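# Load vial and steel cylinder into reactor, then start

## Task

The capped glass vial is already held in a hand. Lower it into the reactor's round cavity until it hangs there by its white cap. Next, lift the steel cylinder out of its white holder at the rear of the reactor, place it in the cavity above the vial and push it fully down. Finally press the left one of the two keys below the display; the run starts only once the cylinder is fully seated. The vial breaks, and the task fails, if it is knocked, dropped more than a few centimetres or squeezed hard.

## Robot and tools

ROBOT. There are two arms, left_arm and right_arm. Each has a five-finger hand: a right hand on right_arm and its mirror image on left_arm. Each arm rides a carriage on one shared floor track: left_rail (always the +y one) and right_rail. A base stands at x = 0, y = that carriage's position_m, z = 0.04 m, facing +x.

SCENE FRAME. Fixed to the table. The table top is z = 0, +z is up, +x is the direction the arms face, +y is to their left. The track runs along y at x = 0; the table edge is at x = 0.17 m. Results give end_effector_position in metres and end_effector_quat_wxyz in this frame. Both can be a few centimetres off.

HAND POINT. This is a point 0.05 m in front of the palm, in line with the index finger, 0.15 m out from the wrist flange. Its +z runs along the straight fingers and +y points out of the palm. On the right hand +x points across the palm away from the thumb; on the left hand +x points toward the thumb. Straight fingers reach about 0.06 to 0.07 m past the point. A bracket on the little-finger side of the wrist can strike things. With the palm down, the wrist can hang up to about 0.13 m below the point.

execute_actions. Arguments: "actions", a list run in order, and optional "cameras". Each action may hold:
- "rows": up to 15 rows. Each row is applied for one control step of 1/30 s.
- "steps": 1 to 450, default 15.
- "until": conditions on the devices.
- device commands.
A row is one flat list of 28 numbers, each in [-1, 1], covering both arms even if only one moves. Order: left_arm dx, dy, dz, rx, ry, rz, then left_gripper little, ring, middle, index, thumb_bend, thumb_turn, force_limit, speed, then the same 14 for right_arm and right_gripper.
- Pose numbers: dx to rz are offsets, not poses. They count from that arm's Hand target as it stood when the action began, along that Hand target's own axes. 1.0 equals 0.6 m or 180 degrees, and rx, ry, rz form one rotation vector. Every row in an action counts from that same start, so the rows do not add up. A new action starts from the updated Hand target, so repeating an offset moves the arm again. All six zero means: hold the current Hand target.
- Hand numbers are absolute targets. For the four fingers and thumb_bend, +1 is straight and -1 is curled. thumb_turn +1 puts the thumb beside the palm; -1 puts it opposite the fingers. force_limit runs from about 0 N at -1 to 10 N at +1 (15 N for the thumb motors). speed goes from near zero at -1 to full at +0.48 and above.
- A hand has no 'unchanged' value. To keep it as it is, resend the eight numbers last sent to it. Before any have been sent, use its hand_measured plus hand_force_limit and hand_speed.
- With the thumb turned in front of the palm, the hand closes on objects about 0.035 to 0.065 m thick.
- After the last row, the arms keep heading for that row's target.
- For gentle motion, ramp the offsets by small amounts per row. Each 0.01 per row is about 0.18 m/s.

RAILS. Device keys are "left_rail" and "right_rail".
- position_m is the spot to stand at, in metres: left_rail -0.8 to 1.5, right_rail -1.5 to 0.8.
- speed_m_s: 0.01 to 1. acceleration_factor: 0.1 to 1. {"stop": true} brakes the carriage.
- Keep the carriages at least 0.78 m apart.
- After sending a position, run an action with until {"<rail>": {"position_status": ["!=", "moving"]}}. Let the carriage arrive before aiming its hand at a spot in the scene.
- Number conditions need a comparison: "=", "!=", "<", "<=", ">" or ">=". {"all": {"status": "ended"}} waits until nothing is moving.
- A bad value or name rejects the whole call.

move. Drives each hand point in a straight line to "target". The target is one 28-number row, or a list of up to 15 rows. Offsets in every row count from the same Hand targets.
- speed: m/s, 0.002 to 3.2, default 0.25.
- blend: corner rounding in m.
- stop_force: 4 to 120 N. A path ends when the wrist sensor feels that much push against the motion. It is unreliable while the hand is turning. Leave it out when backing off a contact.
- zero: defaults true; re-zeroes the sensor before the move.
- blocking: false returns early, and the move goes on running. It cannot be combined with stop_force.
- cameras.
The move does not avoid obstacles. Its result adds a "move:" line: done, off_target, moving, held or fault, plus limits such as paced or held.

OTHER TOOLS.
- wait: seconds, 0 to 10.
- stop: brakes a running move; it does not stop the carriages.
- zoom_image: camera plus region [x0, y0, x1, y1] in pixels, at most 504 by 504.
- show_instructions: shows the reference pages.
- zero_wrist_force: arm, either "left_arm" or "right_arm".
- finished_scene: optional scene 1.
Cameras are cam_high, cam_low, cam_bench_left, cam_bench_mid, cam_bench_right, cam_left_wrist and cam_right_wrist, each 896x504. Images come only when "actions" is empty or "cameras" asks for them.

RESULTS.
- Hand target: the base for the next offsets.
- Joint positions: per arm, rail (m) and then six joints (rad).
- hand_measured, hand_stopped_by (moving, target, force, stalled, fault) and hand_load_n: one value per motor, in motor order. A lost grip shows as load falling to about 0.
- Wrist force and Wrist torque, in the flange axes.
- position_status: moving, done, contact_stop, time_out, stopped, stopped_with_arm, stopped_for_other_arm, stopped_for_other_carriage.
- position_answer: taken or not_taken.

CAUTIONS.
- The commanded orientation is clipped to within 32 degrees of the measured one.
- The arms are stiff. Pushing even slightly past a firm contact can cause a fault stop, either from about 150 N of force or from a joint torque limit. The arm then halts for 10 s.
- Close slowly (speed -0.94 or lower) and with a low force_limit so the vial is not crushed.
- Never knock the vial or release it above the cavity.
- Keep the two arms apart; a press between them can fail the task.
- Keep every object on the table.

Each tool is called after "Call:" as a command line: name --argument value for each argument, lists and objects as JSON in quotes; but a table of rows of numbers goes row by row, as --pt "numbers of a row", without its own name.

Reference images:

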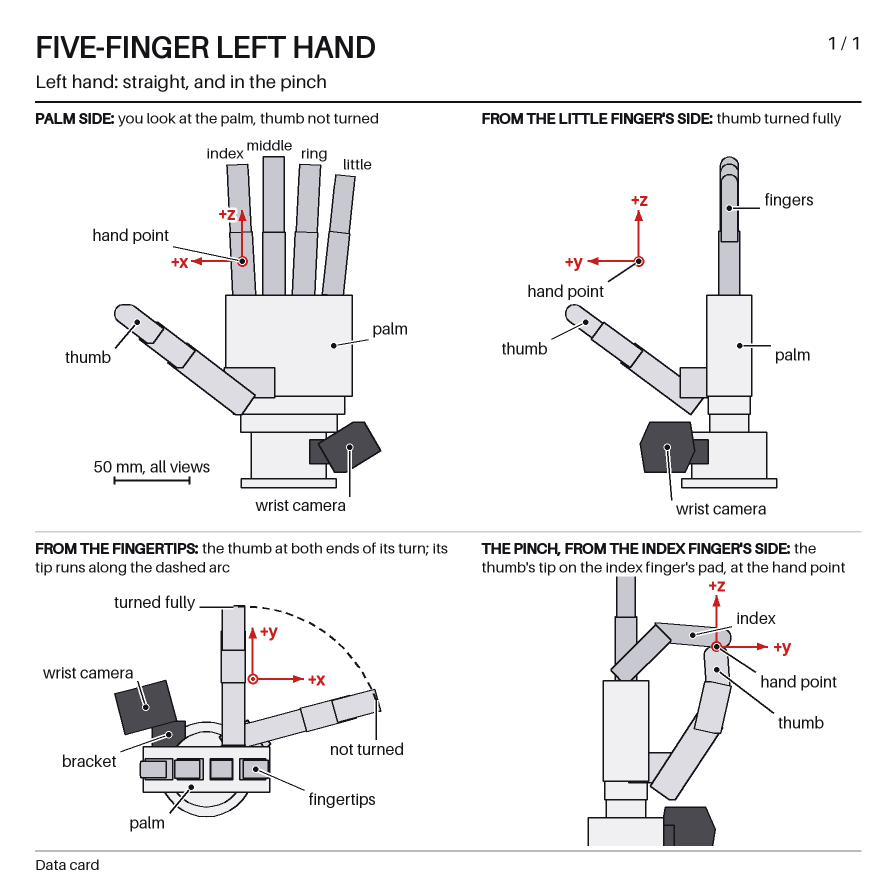

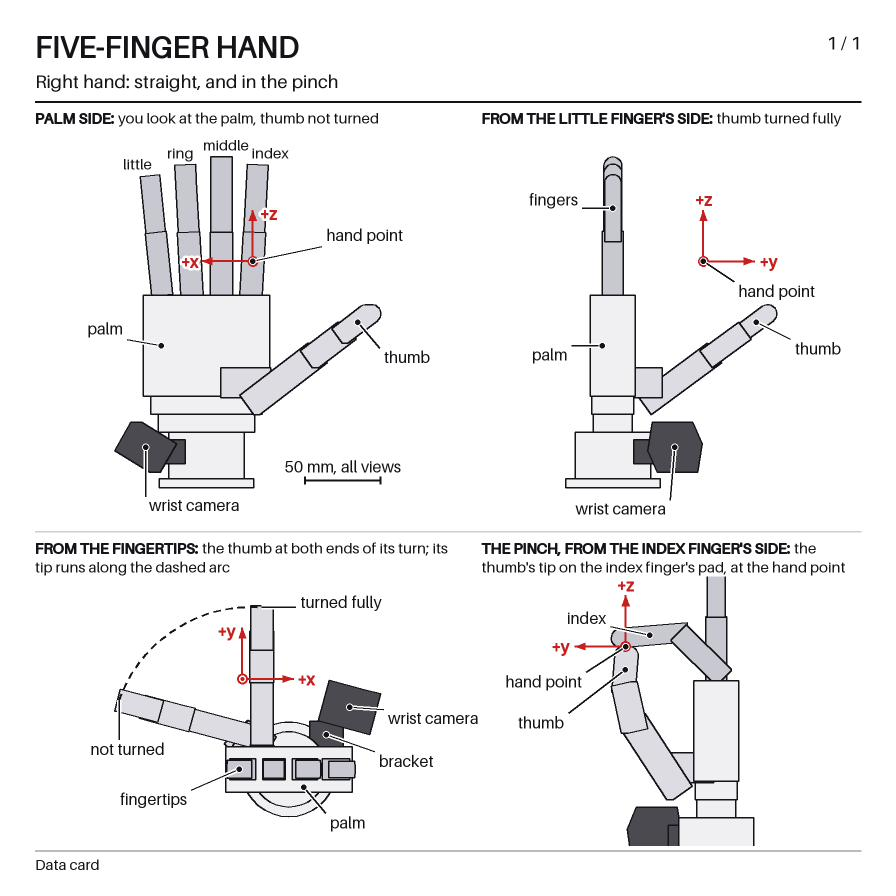

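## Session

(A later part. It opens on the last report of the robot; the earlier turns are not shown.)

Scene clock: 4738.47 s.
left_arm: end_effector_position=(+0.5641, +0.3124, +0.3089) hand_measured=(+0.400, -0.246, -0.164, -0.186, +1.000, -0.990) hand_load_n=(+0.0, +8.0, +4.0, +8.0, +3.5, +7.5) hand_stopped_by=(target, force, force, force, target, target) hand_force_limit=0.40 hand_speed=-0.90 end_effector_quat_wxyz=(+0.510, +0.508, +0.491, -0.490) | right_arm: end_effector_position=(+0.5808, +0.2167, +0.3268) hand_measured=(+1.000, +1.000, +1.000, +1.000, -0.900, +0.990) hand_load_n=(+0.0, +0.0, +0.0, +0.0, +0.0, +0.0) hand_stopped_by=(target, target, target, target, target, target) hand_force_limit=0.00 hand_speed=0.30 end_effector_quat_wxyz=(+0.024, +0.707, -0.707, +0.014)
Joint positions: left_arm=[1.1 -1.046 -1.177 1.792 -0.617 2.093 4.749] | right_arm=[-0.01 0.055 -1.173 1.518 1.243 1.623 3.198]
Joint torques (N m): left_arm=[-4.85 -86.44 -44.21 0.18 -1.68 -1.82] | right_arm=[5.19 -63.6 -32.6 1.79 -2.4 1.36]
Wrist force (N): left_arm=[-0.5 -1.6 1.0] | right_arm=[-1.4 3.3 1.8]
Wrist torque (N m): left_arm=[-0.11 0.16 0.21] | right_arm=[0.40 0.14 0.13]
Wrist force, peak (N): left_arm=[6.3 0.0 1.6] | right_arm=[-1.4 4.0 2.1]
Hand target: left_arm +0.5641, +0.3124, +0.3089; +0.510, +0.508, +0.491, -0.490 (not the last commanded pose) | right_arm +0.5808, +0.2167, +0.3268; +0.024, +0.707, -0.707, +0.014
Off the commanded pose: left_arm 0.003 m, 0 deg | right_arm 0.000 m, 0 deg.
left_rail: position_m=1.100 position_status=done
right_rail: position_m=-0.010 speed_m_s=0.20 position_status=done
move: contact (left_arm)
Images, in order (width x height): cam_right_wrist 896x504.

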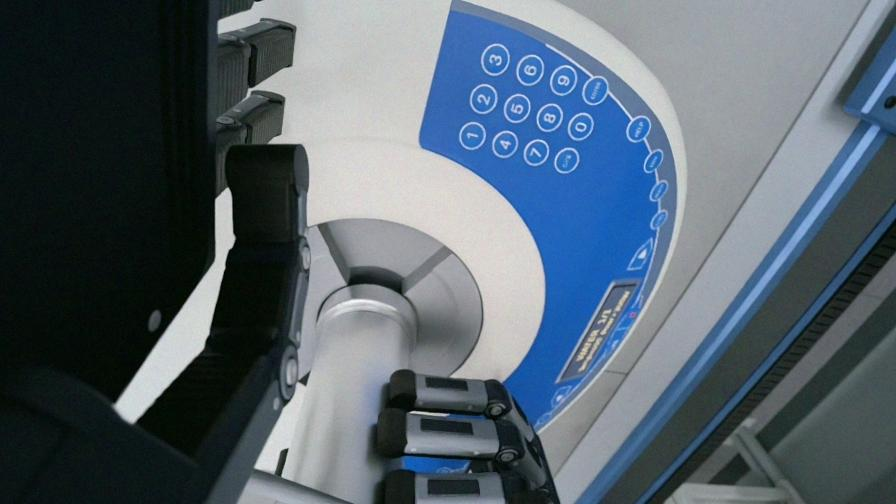

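Call:
move --pt "0.0067 -0.0001 -0.0003 0 0 0 0.4 -0.38 -0.52 -0.47 1 -0.99 0.4 -0.9 0 0 0 0 0 0 1 1 1 1 -0.9 0.99 0.0 0.3" --speed 0.006 --stop_force 12 --cameras '["cam_right_wrist","cam_left_wrist"]'

Call:
zoom_image --camera "cam_right_wrist" --region '[310, 270, 370, 330]'

Call:
zoom_image --camera "cam_right_wrist" --region '[370, 270, 430, 330]'

Scene clock: 4749.50 s.
left_arm: end_effector_position=(+0.5641, +0.3124, +0.3074) hand_measured=(+0.400, -0.246, -0.164, -0.186, +1.000, -0.990) hand_load_n=(+0.0, +8.5, +3.5, +8.0, +3.5, -2.5) hand_stopped_by=(target, force, force, force, target, target) hand_force_limit=0.40 hand_speed=-0.90 end_effector_quat_wxyz=(+0.511, +0.508, +0.490, -0.490) | right_arm: end_effector_position=(+0.5808, +0.2167, +0.3268) hand_measured=(+1.000, +1.000, +1.000, +1.000, -0.900, +0.990) hand_load_n=(+0.0, +0.0, +0.0, +0.0, +0.0, +0.0) hand_stopped_by=(target, target, target, target, target, target) hand_force_limit=0.00 hand_speed=0.30 end_effector_quat_wxyz=(+0.024, +0.707, -0.707, +0.014)
Joint positions: left_arm=[1.1 -1.046 -1.176 1.793 -0.62 2.093 4.749] | right_arm=[-0.01 0.055 -1.173 1.518 1.243 1.623 3.198]
Joint torques (N m): left_arm=[12.5 -77.2 -39.73 2.41 -1.42 -1.85] | right_arm=[4.6 -65.02 -32.76 1.74 -2.47 1.07]
Wrist force (N): left_arm=[-9.9 -3.0 -1.2] | right_arm=[-1.7 3.5 1.6]
Wrist torque (N m): left_arm=[-0.27 0.32 0.50] | right_arm=[0.45 0.19 0.12]
Wrist force, peak (N): left_arm=[-13.7 -4.4 -1.4] | right_arm=[-1.3 4.0 2.1]
Hand target: left_arm +0.5641, +0.3124, +0.3074; +0.511, +0.508, +0.490, -0.490 (not the last commanded pose) | right_arm +0.5808, +0.2167, +0.3268; +0.024, +0.707, -0.707, +0.014
Off the commanded pose: left_arm 0.003 m, 0 deg | right_arm 0.000 m, 0 deg.
left_rail: position_m=1.100 position_status=done
right_rail: position_m=-0.010 speed_m_s=0.20 position_status=done
move: contact (left_arm)
Images, in order (width x height): cam_left_wrist 896x504, cam_right_wrist 896x504.

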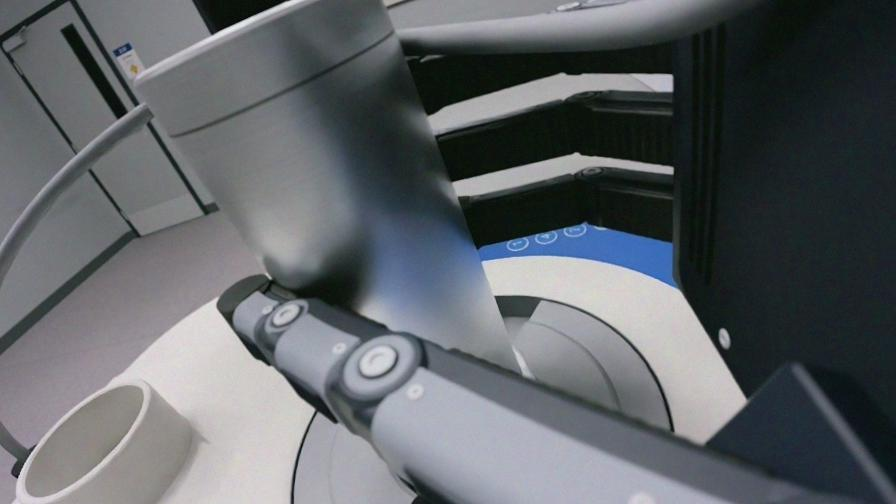

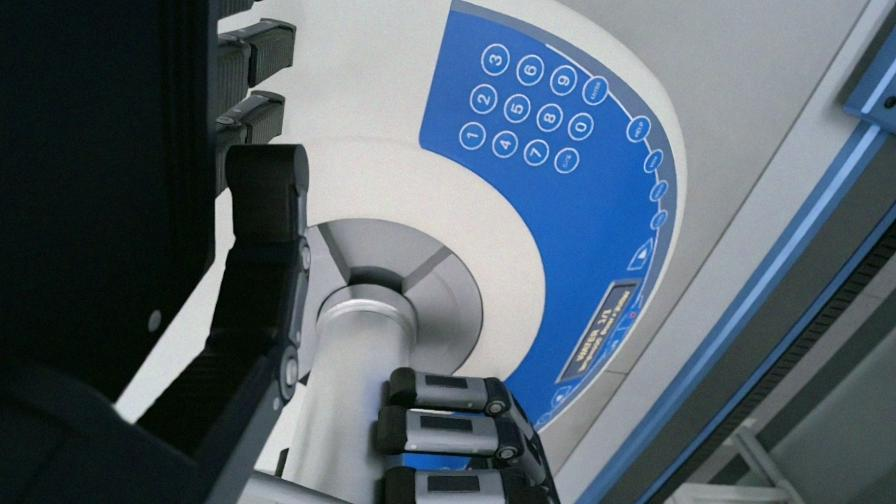

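Scaled by 8.400 from the camera's 896x504 image, which has a finer 1280x720 frame.

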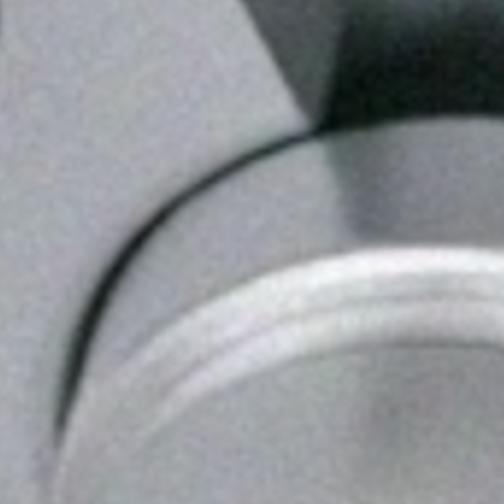

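Scaled by 8.400 from the camera's 896x504 image, which has a finer 1280x720 frame.

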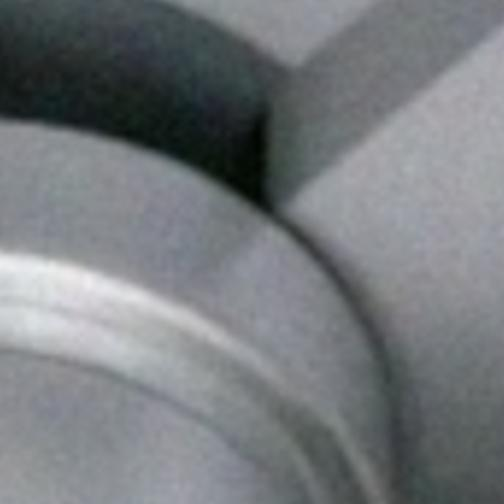

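Call:
move --pt "-0.0833 0.0032 0 0 0 0 0.4 -0.38 -0.52 -0.47 1 -0.99 0.4 -0.9 0 0 0 0 0 0 1 1 1 1 -0.9 0.99 0.0 0.3" --pt "-0.087 -0.0967 0 0 0 0 0.4 -0.38 -0.52 -0.47 1 -0.99 0.4 -0.9 0 0 0 0 0 0 1 1 1 1 -0.9 0.99 0.0 0.3" --speed 0.06 --blend '[0.01, 0]' --cameras '["cam_right_wrist","cam_left_wrist"]'

Call:
zoom_image --camera "cam_right_wrist" --region '[305, 250, 425, 340]'

Scene clock: 4806.50 s.
left_arm: end_effector_position=(+0.5043, +0.3123, +0.3574) hand_measured=(+0.400, -0.246, -0.164, -0.186, +1.000, -0.990) hand_load_n=(+0.0, +9.0, +3.5, +6.0, +3.0, +14.0) hand_stopped_by=(target, force, force, force, target, target) hand_force_limit=0.40 hand_speed=-0.90 end_effector_quat_wxyz=(+0.511, +0.508, +0.490, -0.490) | right_arm: end_effector_position=(+0.5808, +0.2167, +0.3268) hand_measured=(+1.000, +1.000, +1.000, +1.000, -0.900, +0.990) hand_load_n=(+0.0, +0.0, +0.0, +0.0, +0.0, +0.0) hand_stopped_by=(target, target, target, target, target, target) hand_force_limit=0.00 hand_speed=0.30 end_effector_quat_wxyz=(+0.024, +0.707, -0.707, +0.014)
Joint positions: left_arm=[1.1 -1.124 -1.28 1.838 -0.56 2.015 4.749] | right_arm=[-0.01 0.055 -1.173 1.518 1.243 1.623 3.198]
Joint torques (N m): left_arm=[-19.45 -84.81 -35.83 -7.97 -0.95 3.66] | right_arm=[3.77 -67.66 -33.03 1.71 -2.35 0.92]
Wrist force (N): left_arm=[6.5 0.9 1.3] | right_arm=[-1.3 3.5 2.2]
Wrist torque (N m): left_arm=[-0.14 0.10 0.05] | right_arm=[0.41 0.12 0.15]
Wrist force, peak (N): left_arm=[-10.2 -3.4 -1.1] | right_arm=[-1.8 4.0 2.0]
Hand target: left_arm +0.5042, +0.3123, +0.3574; +0.511, +0.508, +0.490, -0.490 | right_arm +0.5808, +0.2167, +0.3268; +0.024, +0.707, -0.707, +0.014
Off the commanded pose: left_arm 0.000 m, 0 deg | right_arm 0.000 m, 0 deg.
left_rail: position_m=1.100 position_status=done
right_rail: position_m=-0.010 speed_m_s=0.20 position_status=done
move: done
Images, in order (width x height): cam_left_wrist 896x504, cam_right_wrist 896x504.

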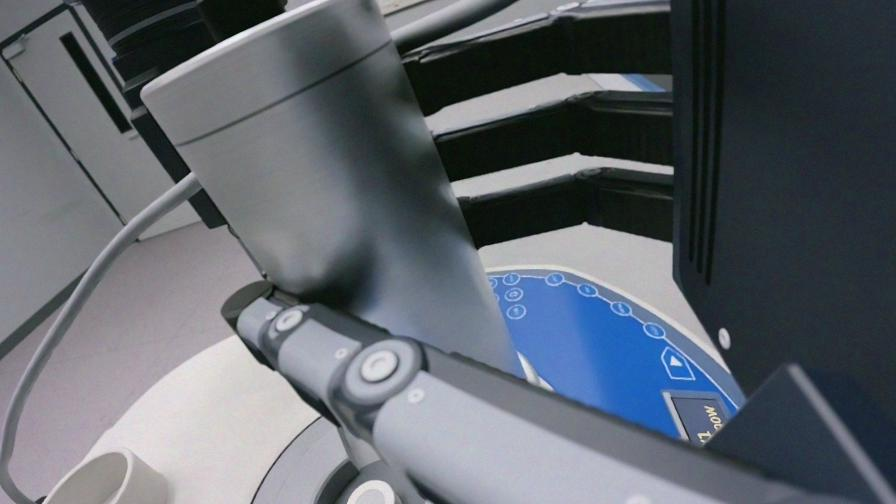

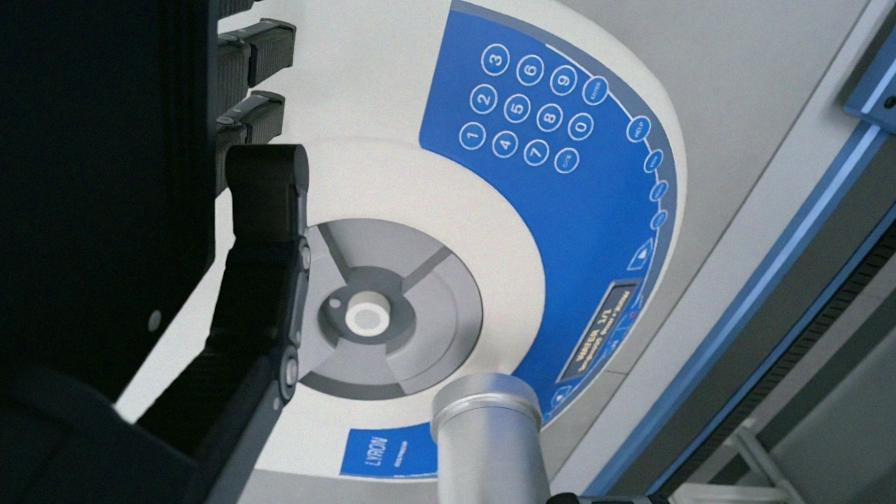

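Scaled by 4.200 from the camera's 896x504 image, which has a finer 1280x720 frame.

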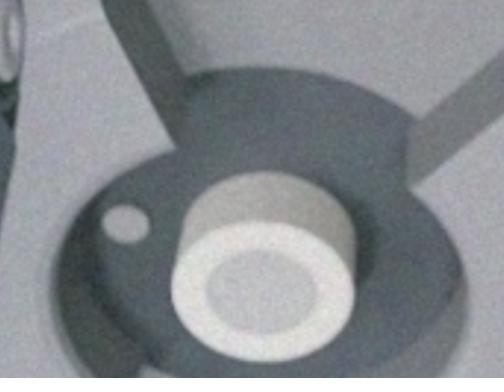

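Call:
zoom_image --camera "cam_right_wrist" --region '[315, 275, 375, 335]'

Call:
move --pt "0 0 0 0 0 0 0.4 -0.38 -0.52 -0.47 1 -0.99 0.4 -0.9 -0.0797 0.0009 -0.0711 0 0 0 1 1 1 1 -0.9 0.99 0.0 0.3" --speed 0.08 --cameras '["cam_right_wrist"]'

Scaled by 8.400 from the camera's 896x504 image, which has a finer 1280x720 frame.

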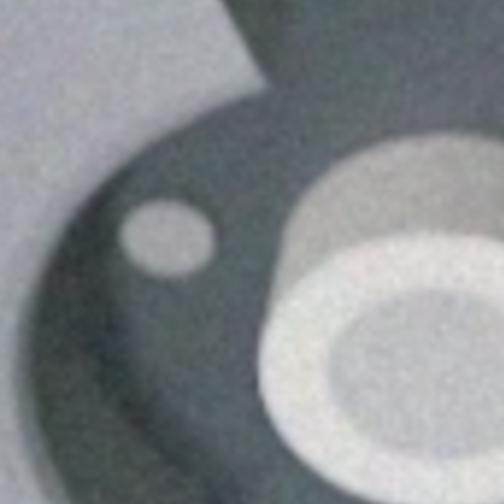

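Scene clock: 4898.47 s.
left_arm: end_effector_position=(+0.5042, +0.3123, +0.3574) hand_measured=(+0.400, -0.246, -0.164, -0.186, +1.000, -0.990) hand_load_n=(+0.0, +9.0, +3.5, +6.0, +3.0, +13.5) hand_stopped_by=(target, force, force, force, target, target) hand_force_limit=0.40 hand_speed=-0.90 end_effector_quat_wxyz=(+0.511, +0.508, +0.490, -0.490) | right_arm: end_effector_position=(+0.5808, +0.2666, +0.3668) hand_measured=(+1.000, +1.000, +1.000, +1.000, -0.900, +0.990) hand_load_n=(+0.0, +0.0, +0.0, +0.0, -0.5, +0.5) hand_stopped_by=(target, target, target, target, target, target) hand_force_limit=0.00 hand_speed=0.30 end_effector_quat_wxyz=(+0.024, +0.707, -0.707, +0.014)
Joint positions: left_arm=[1.1 -1.124 -1.281 1.839 -0.561 2.015 4.749] | right_arm=[-0.01 0.13 -1.165 1.434 1.323 1.622 3.273]
Joint torques (N m): left_arm=[-20.56 -86.59 -35.65 -7.54 -1.11 -0.39] | right_arm=[7.87 -59.04 -46.34 7.11 -1.01 4.24]
Wrist force (N): left_arm=[6.3 0.7 1.3] | right_arm=[-1.6 3.8 1.7]
Wrist torque (N m): left_arm=[-0.16 0.17 0.03] | right_arm=[0.50 0.20 -0.05]
Wrist force, peak (N): left_arm=[6.8 0.8 1.4] | right_arm=[-1.8 4.1 1.9]
Hand target: left_arm +0.5042, +0.3123, +0.3574; +0.511, +0.508, +0.490, -0.490 | right_arm +0.5808, +0.2667, +0.3669; +0.024, +0.707, -0.707, +0.014
Off the commanded pose: left_arm 0.000 m, 0 deg | right_arm 0.000 m, 0 deg.
left_rail: position_m=1.100 position_status=done
right_rail: position_m=-0.010 speed_m_s=0.20 position_status=done
move: done
Images, in order (width x height): cam_right_wrist 896x504.

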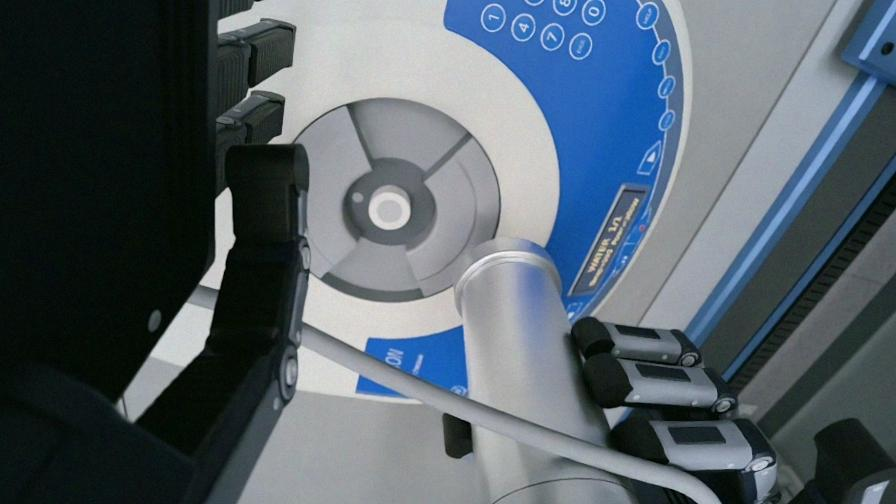

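Call:
zoom_image --camera "cam_right_wrist" --region '[330, 145, 450, 255]'

Call:
zoom_image --camera "cam_right_wrist" --region '[445, 230, 575, 330]'

Scaled by 4.200 from the camera's 896x504 image, which has a finer 1280x720 frame.

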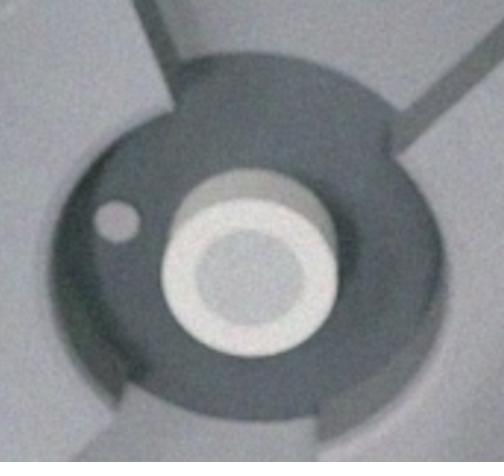

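Scaled by 3.877 from the camera's 896x504 image, which has a finer 1280x720 frame.

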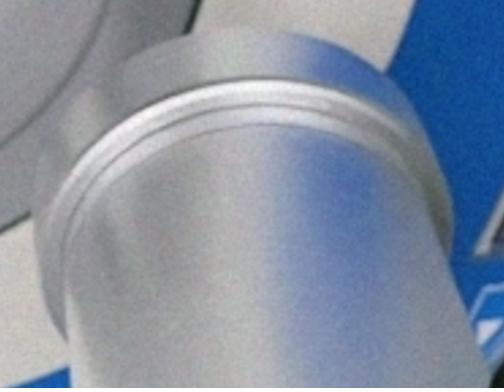

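Call:
move --pt "0.0038 0.0999 0 0 0 0 0.4 -0.38 -0.52 -0.47 1 -0.99 0.4 -0.9 0.0797 -0.0009 0.0711 0 0 0 1 1 1 1 -0.9 0.99 0.0 0.3" --pt "0.0844 0.0968 0 0 0 0 0.4 -0.38 -0.52 -0.47 1 -0.99 0.4 -0.9 0.0797 -0.0009 0.0711 0 0 0 1 1 1 1 -0.9 0.99 0.0 0.3" --speed 0.05 --cameras '["cam_right_wrist", "cam_left_wrist"]'

Call:
zoom_image --camera "cam_right_wrist" --region '[305, 250, 425, 340]'

Call:
zoom_image --camera "cam_left_wrist" --region '[440, 300, 620, 480]'

Scene clock: 4972.33 s.
left_arm: end_effector_position=(+0.5642, +0.3123, +0.3093) hand_measured=(+0.400, -0.246, -0.164, -0.186, +1.000, -0.990) hand_load_n=(+0.0, +11.0, +5.0, +6.0, +3.0, +7.5) hand_stopped_by=(target, force, force, force, target, target) hand_force_limit=0.40 hand_speed=-0.90 end_effector_quat_wxyz=(+0.511, +0.508, +0.490, -0.490) | right_arm: end_effector_position=(+0.5808, +0.2167, +0.3268) hand_measured=(+1.000, +1.000, +1.000, +1.000, -0.900, +0.990) hand_load_n=(+0.0, +0.0, +0.0, +0.0, +0.0, +0.0) hand_stopped_by=(target, target, target, target, target, target) hand_force_limit=0.00 hand_speed=0.30 end_effector_quat_wxyz=(+0.024, +0.707, -0.707, +0.014)
Joint positions: left_arm=[1.1 -1.046 -1.177 1.792 -0.618 2.093 4.749] | right_arm=[-0.01 0.055 -1.173 1.518 1.243 1.623 3.198]
Joint torques (N m): left_arm=[-5.92 -57.3 -22.94 -3.38 -1.03 1.48] | right_arm=[-11.86 -83.53 -31.98 1.7 0.38 -3.95]
Wrist force (N): left_arm=[-6.9 2.1 5.7] | right_arm=[-1.6 3.7 1.9]
Wrist torque (N m): left_arm=[-0.08 0.34 0.28] | right_arm=[0.45 0.17 0.13]
Wrist force, peak (N): left_arm=[-6.9 2.1 5.7] | right_arm=[-1.5 3.7 2.3]
Hand target: left_arm +0.5641, +0.3124, +0.3090; +0.511, +0.508, +0.490, -0.490 | right_arm +0.5808, +0.2167, +0.3268; +0.024, +0.707, -0.707, +0.014
Off the commanded pose: left_arm 0.000 m, 0 deg | right_arm 0.000 m, 0 deg.
left_rail: position_m=1.100 position_status=done
right_rail: position_m=-0.010 speed_m_s=0.20 position_status=done
move: done
Images, in order (width x height): cam_left_wrist 896x504, cam_right_wrist 896x504.

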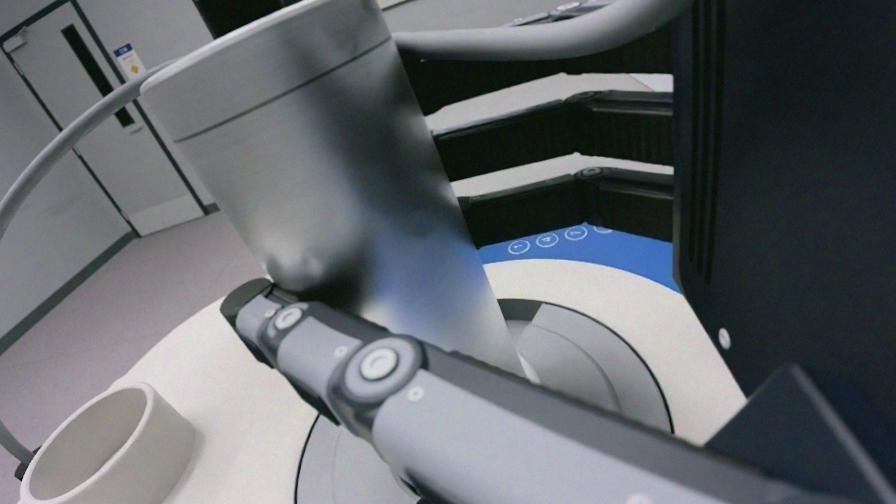

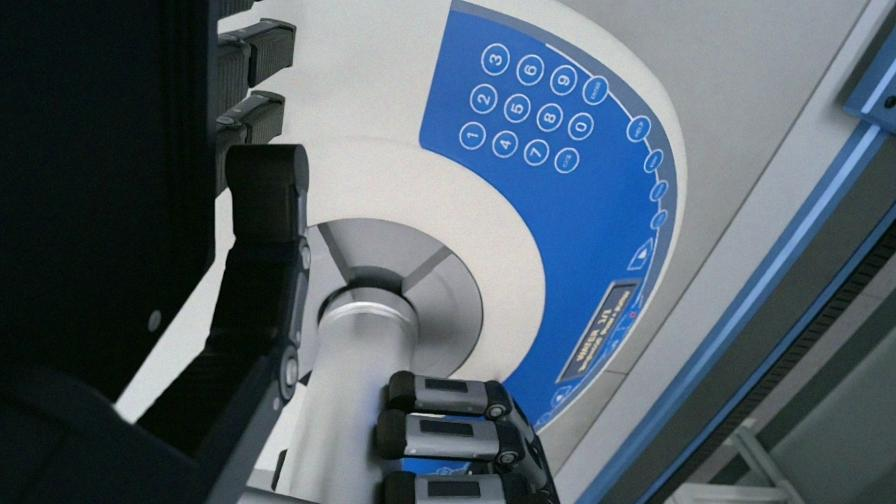

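Scaled by 4.200 from the camera's 896x504 image, which has a finer 1280x720 frame.

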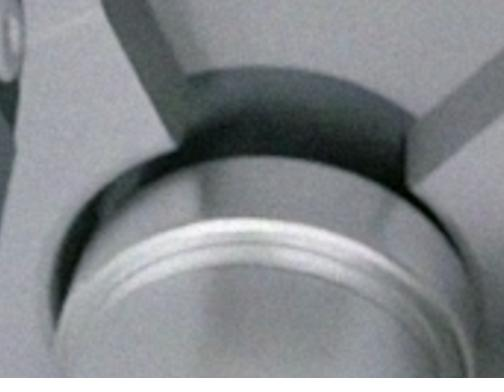

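Scaled by 2.800 from the camera's 896x504 image, which has a finer 1280x720 frame.

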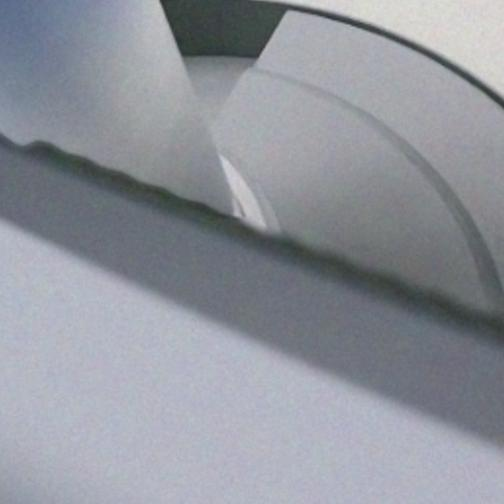

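Call:
move --pt "-0.005 0.0002 0 0 0 0 0.4 -0.38 -0.52 -0.47 1 -0.99 0.4 -0.9 0 0 0 0 0 0 1 1 1 1 -0.9 0.99 0.0 0.3" --speed 0.02 --cameras '["cam_right_wrist"]'

Call:
zoom_image --camera "cam_right_wrist" --region '[305, 250, 425, 340]'

Scene clock: 4979.20 s.
left_arm: end_effector_position=(+0.5641, +0.3124, +0.3118) hand_measured=(+0.400, -0.246, -0.164, -0.186, +1.000, -0.990) hand_load_n=(+0.0, +8.5, +4.0, +7.0, +3.0, +12.0) hand_stopped_by=(target, force, force, force, target, target) hand_force_limit=0.40 hand_speed=-0.90 end_effector_quat_wxyz=(+0.511, +0.508, +0.490, -0.490) | right_arm: end_effector_position=(+0.5808, +0.2167, +0.3268) hand_measured=(+1.000, +1.000, +1.000, +1.000, -0.900, +0.990) hand_load_n=(+0.0, +0.0, +0.0, +0.0, +0.0, +0.0) hand_stopped_by=(target, target, target, target, target, target) hand_force_limit=0.00 hand_speed=0.30 end_effector_quat_wxyz=(+0.024, +0.707, -0.707, +0.014)
Joint positions: left_arm=[1.1 -1.046 -1.18 1.79 -0.613 2.093 4.749] | right_arm=[-0.01 0.055 -1.173 1.518 1.243 1.623 3.198]
Joint torques (N m): left_arm=[-14.03 -92.04 -47.46 -0.64 -0.39 -2.29] | right_arm=[-12.11 -83.09 -32.12 1.49 -2.28 -4.2]
Wrist force (N): left_arm=[6.1 0.1 1.6] | right_arm=[-1.4 3.4 1.7]
Wrist torque (N m): left_arm=[-0.11 0.11 0.11] | right_arm=[0.43 0.14 0.14]
Wrist force, peak (N): left_arm=[-9.1 3.0 6.2] | right_arm=[-1.3 4.1 2.0]
Hand target: left_arm +0.5641, +0.3124, +0.3120; +0.511, +0.508, +0.490, -0.490 | right_arm +0.5808, +0.2167, +0.3268; +0.024, +0.707, -0.707, +0.014
Off the commanded pose: left_arm 0.000 m, 0 deg | right_arm 0.000 m, 0 deg.
left_rail: position_m=1.100 position_status=done
right_rail: position_m=-0.010 speed_m_s=0.20 position_status=done
move: done
Images, in order (width x height): cam_right_wrist 896x504.

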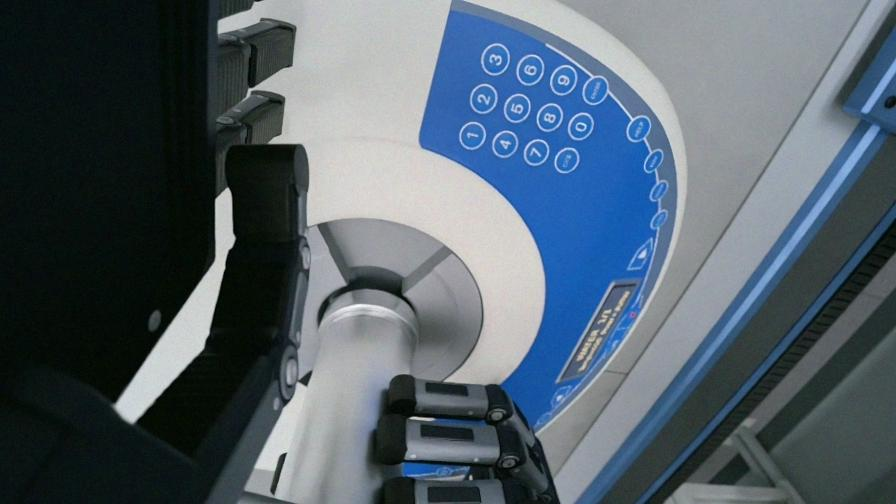

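Scaled by 4.200 from the camera's 896x504 image, which has a finer 1280x720 frame.

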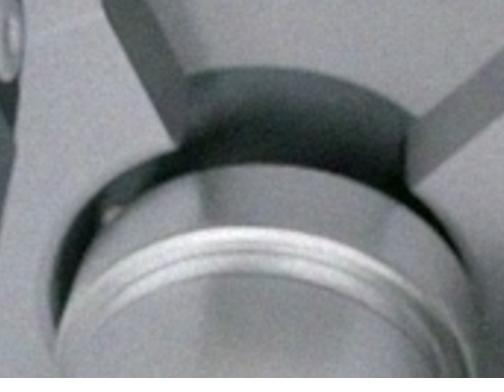

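Call:
move --pt "0.0022 0.0025 0 0 0 0 0.4 -0.38 -0.52 -0.47 1 -0.99 0.4 -0.9 0 0 0 0 0 0 1 1 1 1 -0.9 0.99 0.0 0.3" --speed 0.02 --cameras '["cam_right_wrist"]'

Call:
zoom_image --camera "cam_right_wrist" --region '[305, 250, 425, 340]'

Call:
zoom_image --camera "cam_right_wrist" --region '[310, 270, 370, 330]'

Call:
zoom_image --camera "cam_right_wrist" --region '[370, 270, 430, 330]'

Scene clock: 4989.90 s.
left_arm: end_effector_position=(+0.5656, +0.3124, +0.3108) hand_measured=(+0.400, -0.246, -0.164, -0.186, +1.000, -0.990) hand_load_n=(+0.0, +8.0, +4.0, +7.0, +3.0, +11.5) hand_stopped_by=(target, force, force, force, target, target) hand_force_limit=0.40 hand_speed=-0.90 end_effector_quat_wxyz=(+0.511, +0.508, +0.490, -0.490) | right_arm: end_effector_position=(+0.5808, +0.2167, +0.3268) hand_measured=(+1.000, +1.000, +1.000, +1.000, -0.900, +0.990) hand_load_n=(+0.0, +0.0, +0.0, +0.0, +0.0, +0.0) hand_stopped_by=(target, target, target, target, target, target) hand_force_limit=0.00 hand_speed=0.30 end_effector_quat_wxyz=(+0.024, +0.707, -0.707, +0.014)
Joint positions: left_arm=[1.1 -1.045 -1.178 1.789 -0.614 2.095 4.749] | right_arm=[-0.01 0.055 -1.173 1.518 1.243 1.623 3.198]
Joint torques (N m): left_arm=[19.99 -67.99 -47.42 -7.39 2.2 0.04] | right_arm=[-11.56 -83.21 -32.29 1.51 -2.25 -3.93]
Wrist force (N): left_arm=[5.6 0.3 1.7] | right_arm=[-1.4 3.5 1.6]
Wrist torque (N m): left_arm=[-0.09 0.20 0.08] | right_arm=[0.44 0.14 0.14]
Wrist force, peak (N): left_arm=[6.4 -0.1 1.7] | right_arm=[-1.8 3.9 1.9]
Hand target: left_arm +0.5657, +0.3124, +0.3107; +0.511, +0.508, +0.490, -0.490 | right_arm +0.5808, +0.2167, +0.3268; +0.024, +0.707, -0.707, +0.014
Off the commanded pose: left_arm 0.000 m, 0 deg | right_arm 0.000 m, 0 deg.
left_rail: position_m=1.100 position_status=done
right_rail: position_m=-0.010 speed_m_s=0.20 position_status=done
move: done
Images, in order (width x height): cam_right_wrist 896x504.

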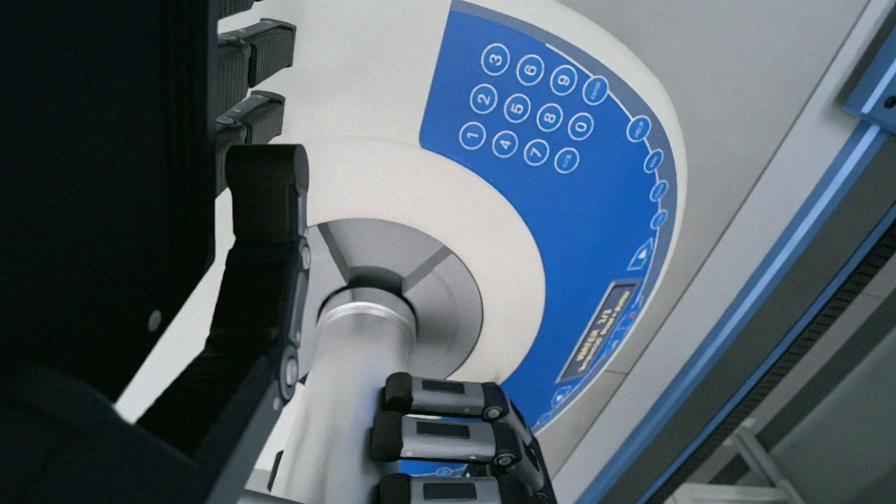

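Scaled by 4.200 from the camera's 896x504 image, which has a finer 1280x720 frame.

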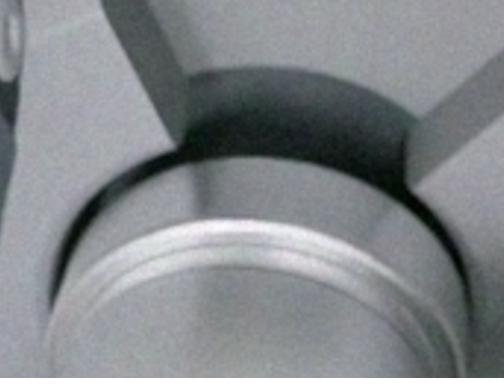

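Scaled by 8.400 from the camera's 896x504 image, which has a finer 1280x720 frame.

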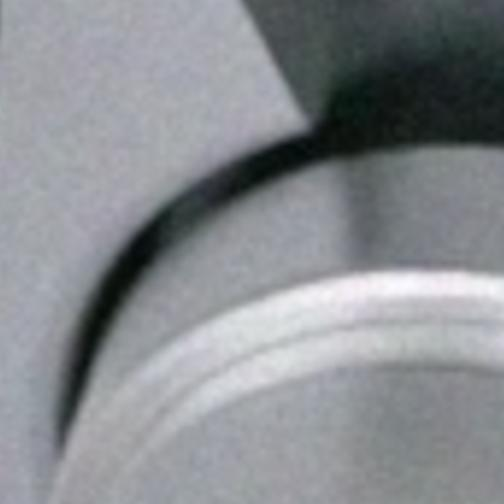

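Scaled by 8.400 from the camera's 896x504 image, which has a finer 1280x720 frame.

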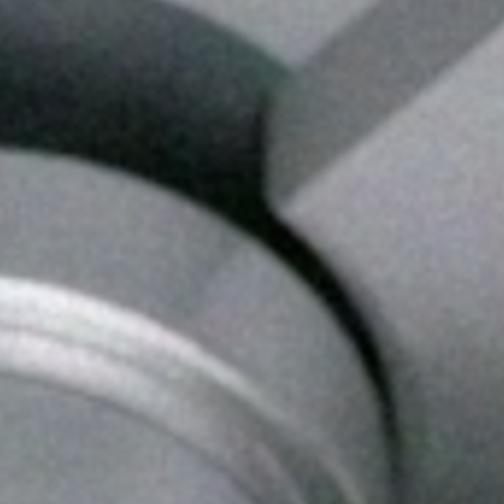

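Call:
move --pt "0.01 -0.0001 -0.0003 0 0 0 0.4 -0.38 -0.52 -0.47 1 -0.99 0.4 -0.9 0 0 0 0 0 0 1 1 1 1 -0.9 0.99 0.0 0.3" --speed 0.01 --stop_force 5 --cameras '["cam_right_wrist"]'

Call:
zoom_image --camera "cam_right_wrist" --region '[310, 270, 370, 330]'

Call:
zoom_image --camera "cam_right_wrist" --region '[370, 270, 430, 330]'

Scene clock: 5002.50 s.
left_arm: end_effector_position=(+0.5658, +0.3124, +0.3084) hand_measured=(+0.400, -0.246, -0.164, -0.186, +1.000, -0.990) hand_load_n=(+0.0, +8.0, +4.0, +6.5, +3.0, +10.5) hand_stopped_by=(target, force, force, force, target, target) hand_force_limit=0.40 hand_speed=-0.90 end_effector_quat_wxyz=(+0.511, +0.508, +0.490, -0.490) | right_arm: end_effector_position=(+0.5808, +0.2167, +0.3268) hand_measured=(+1.000, +1.000, +1.000, +1.000, -0.900, +0.990) hand_load_n=(+0.0, +0.0, +0.0, +0.0, +0.0, +0.0) hand_stopped_by=(target, target, target, target, target, target) hand_force_limit=0.00 hand_speed=0.30 end_effector_quat_wxyz=(+0.024, +0.707, -0.707, +0.014)
Joint positions: left_arm=[1.1 -1.044 -1.175 1.791 -0.618 2.095 4.749] | right_arm=[-0.01 0.055 -1.173 1.518 1.243 1.623 3.198]
Joint torques (N m): left_arm=[1.04 -86.04 -44.24 1.02 0.45 0.51] | right_arm=[-10.48 -82.81 -32.51 1.5 -2.11 -3.89]
Wrist force (N): left_arm=[-0.7 0.9 1.3] | right_arm=[-1.4 3.5 2.4]
Wrist torque (N m): left_arm=[-0.16 0.15 0.16] | right_arm=[0.40 0.12 0.13]
Wrist force, peak (N): left_arm=[6.4 -0.2 1.9] | right_arm=[-1.7 3.9 2.0]
Hand target: left_arm +0.5658, +0.3124, +0.3084; +0.511, +0.508, +0.490, -0.490 (not the last commanded pose) | right_arm +0.5808, +0.2167, +0.3268; +0.024, +0.707, -0.707, +0.014
Off the commanded pose: left_arm 0.004 m, 0 deg | right_arm 0.000 m, 0 deg.
left_rail: position_m=1.100 position_status=done
right_rail: position_m=-0.010 speed_m_s=0.20 position_status=done
move: contact (left_arm)
Images, in order (width x height): cam_right_wrist 896x504.

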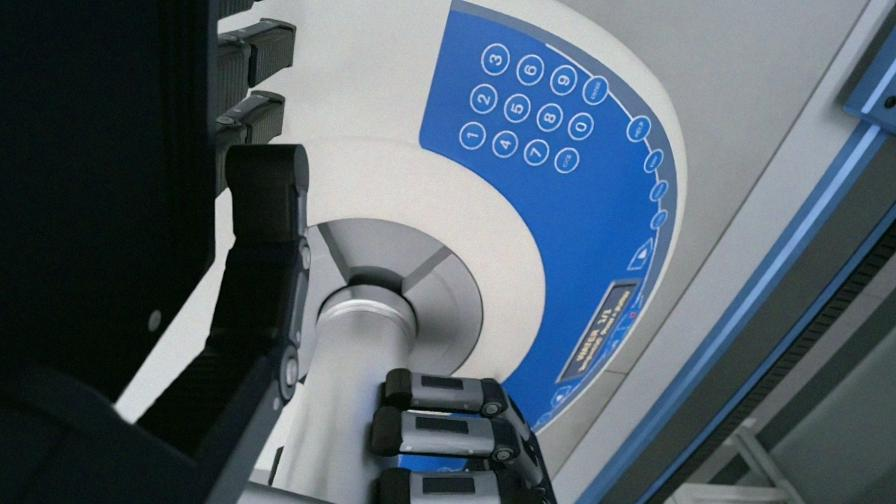

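Scaled by 8.400 from the camera's 896x504 image, which has a finer 1280x720 frame.

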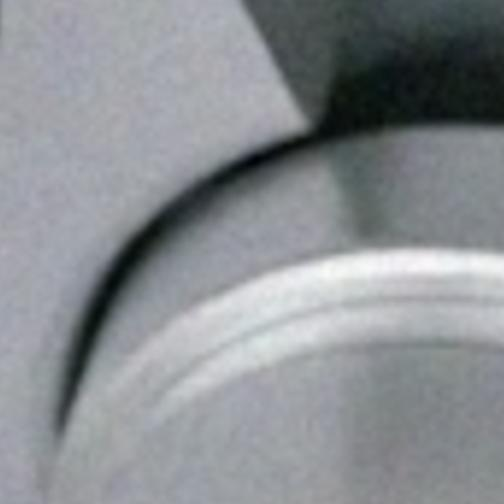

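Scaled by 8.400 from the camera's 896x504 image, which has a finer 1280x720 frame.

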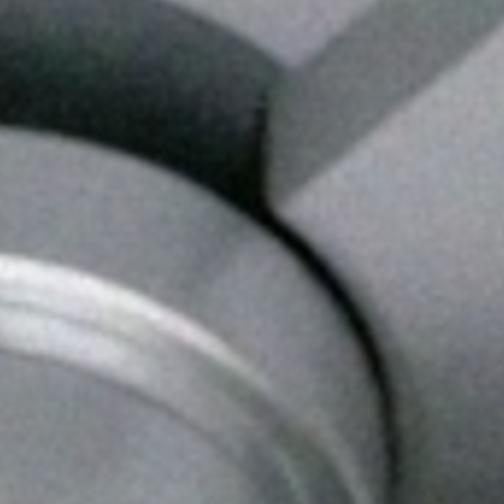

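Call:
move --pt "-0.0025 0.0001 -0.001 0 0 0 0.4 -0.38 -0.52 -0.47 1 -0.99 0.4 -0.9 0 0 0 0 0 0 1 1 1 1 -0.9 0.99 0.0 0.3" --pt "0.01 -0.0004 -0.001 0 0 0 0.4 -0.38 -0.52 -0.47 1 -0.99 0.4 -0.9 0 0 0 0 0 0 1 1 1 1 -0.9 0.99 0.0 0.3" --speed '[0.01, 0.01]' --stop_force 8 --cameras '["cam_right_wrist"]'

Call:
zoom_image --camera "cam_right_wrist" --region '[305, 250, 425, 340]'

Scene clock: 5024.70 s.
left_arm: end_effector_position=(+0.5658, +0.3130, +0.3024) hand_measured=(+0.400, -0.246, -0.164, -0.186, +1.000, -0.990) hand_load_n=(+0.0, +9.0, +3.5, +6.0, +3.0, +11.5) hand_stopped_by=(target, force, force, force, target, target) hand_force_limit=0.40 hand_speed=-0.90 end_effector_quat_wxyz=(+0.511, +0.508, +0.490, -0.490) | right_arm: end_effector_position=(+0.5808, +0.2167, +0.3268) hand_measured=(+1.000, +1.000, +1.000, +1.000, -0.900, +0.990) hand_load_n=(+0.0, +0.0, +0.0, +0.0, +0.0, +0.0) hand_stopped_by=(target, target, target, target, target, target) hand_force_limit=0.00 hand_speed=0.30 end_effector_quat_wxyz=(+0.024, +0.707, -0.707, +0.014)
Joint positions: left_arm=[1.1 -1.044 -1.17 1.796 -0.628 2.095 4.749] | right_arm=[-0.01 0.055 -1.173 1.518 1.243 1.623 3.198]
Joint torques (N m): left_arm=[17.04 -67.77 -32.14 -6.84 -0.5 0.92] | right_arm=[-10.99 -82.28 -32.46 1.61 -1.98 -3.78]
Wrist force (N): left_arm=[3.1 -0.1 1.8] | right_arm=[-1.3 3.7 2.2]
Wrist torque (N m): left_arm=[-0.17 0.21 0.14] | right_arm=[0.43 0.11 0.15]
Wrist force, peak (N): left_arm=[6.9 0.3 1.5] | right_arm=[-1.8 4.0 2.0]
Hand target: left_arm +0.5658, +0.3130, +0.3024; +0.511, +0.508, +0.490, -0.490 | right_arm +0.5808, +0.2167, +0.3268; +0.024, +0.707, -0.707, +0.014
Off the commanded pose: left_arm 0.000 m, 0 deg | right_arm 0.000 m, 0 deg.
left_rail: position_m=1.100 position_status=done
right_rail: position_m=-0.010 speed_m_s=0.20 position_status=done
move: done
Images, in order (width x height): cam_right_wrist 896x504.

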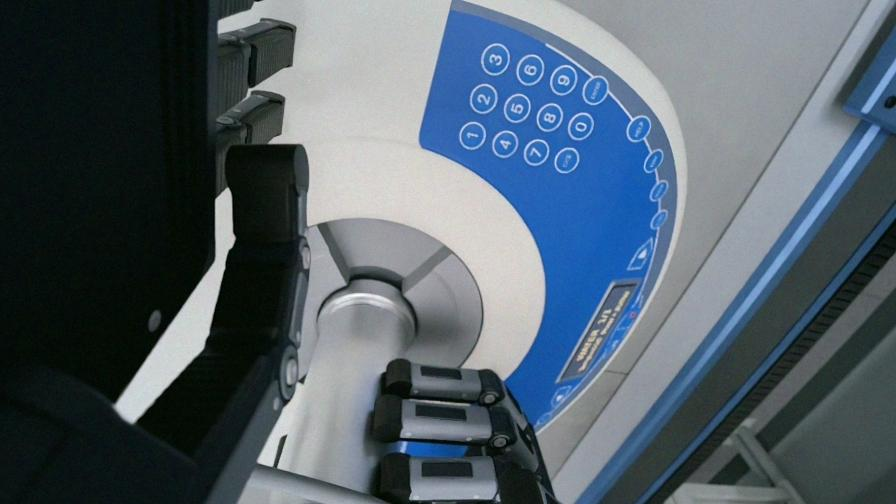

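Scaled by 4.200 from the camera's 896x504 image, which has a finer 1280x720 frame.

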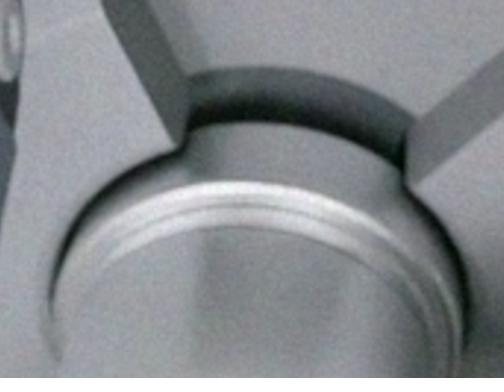

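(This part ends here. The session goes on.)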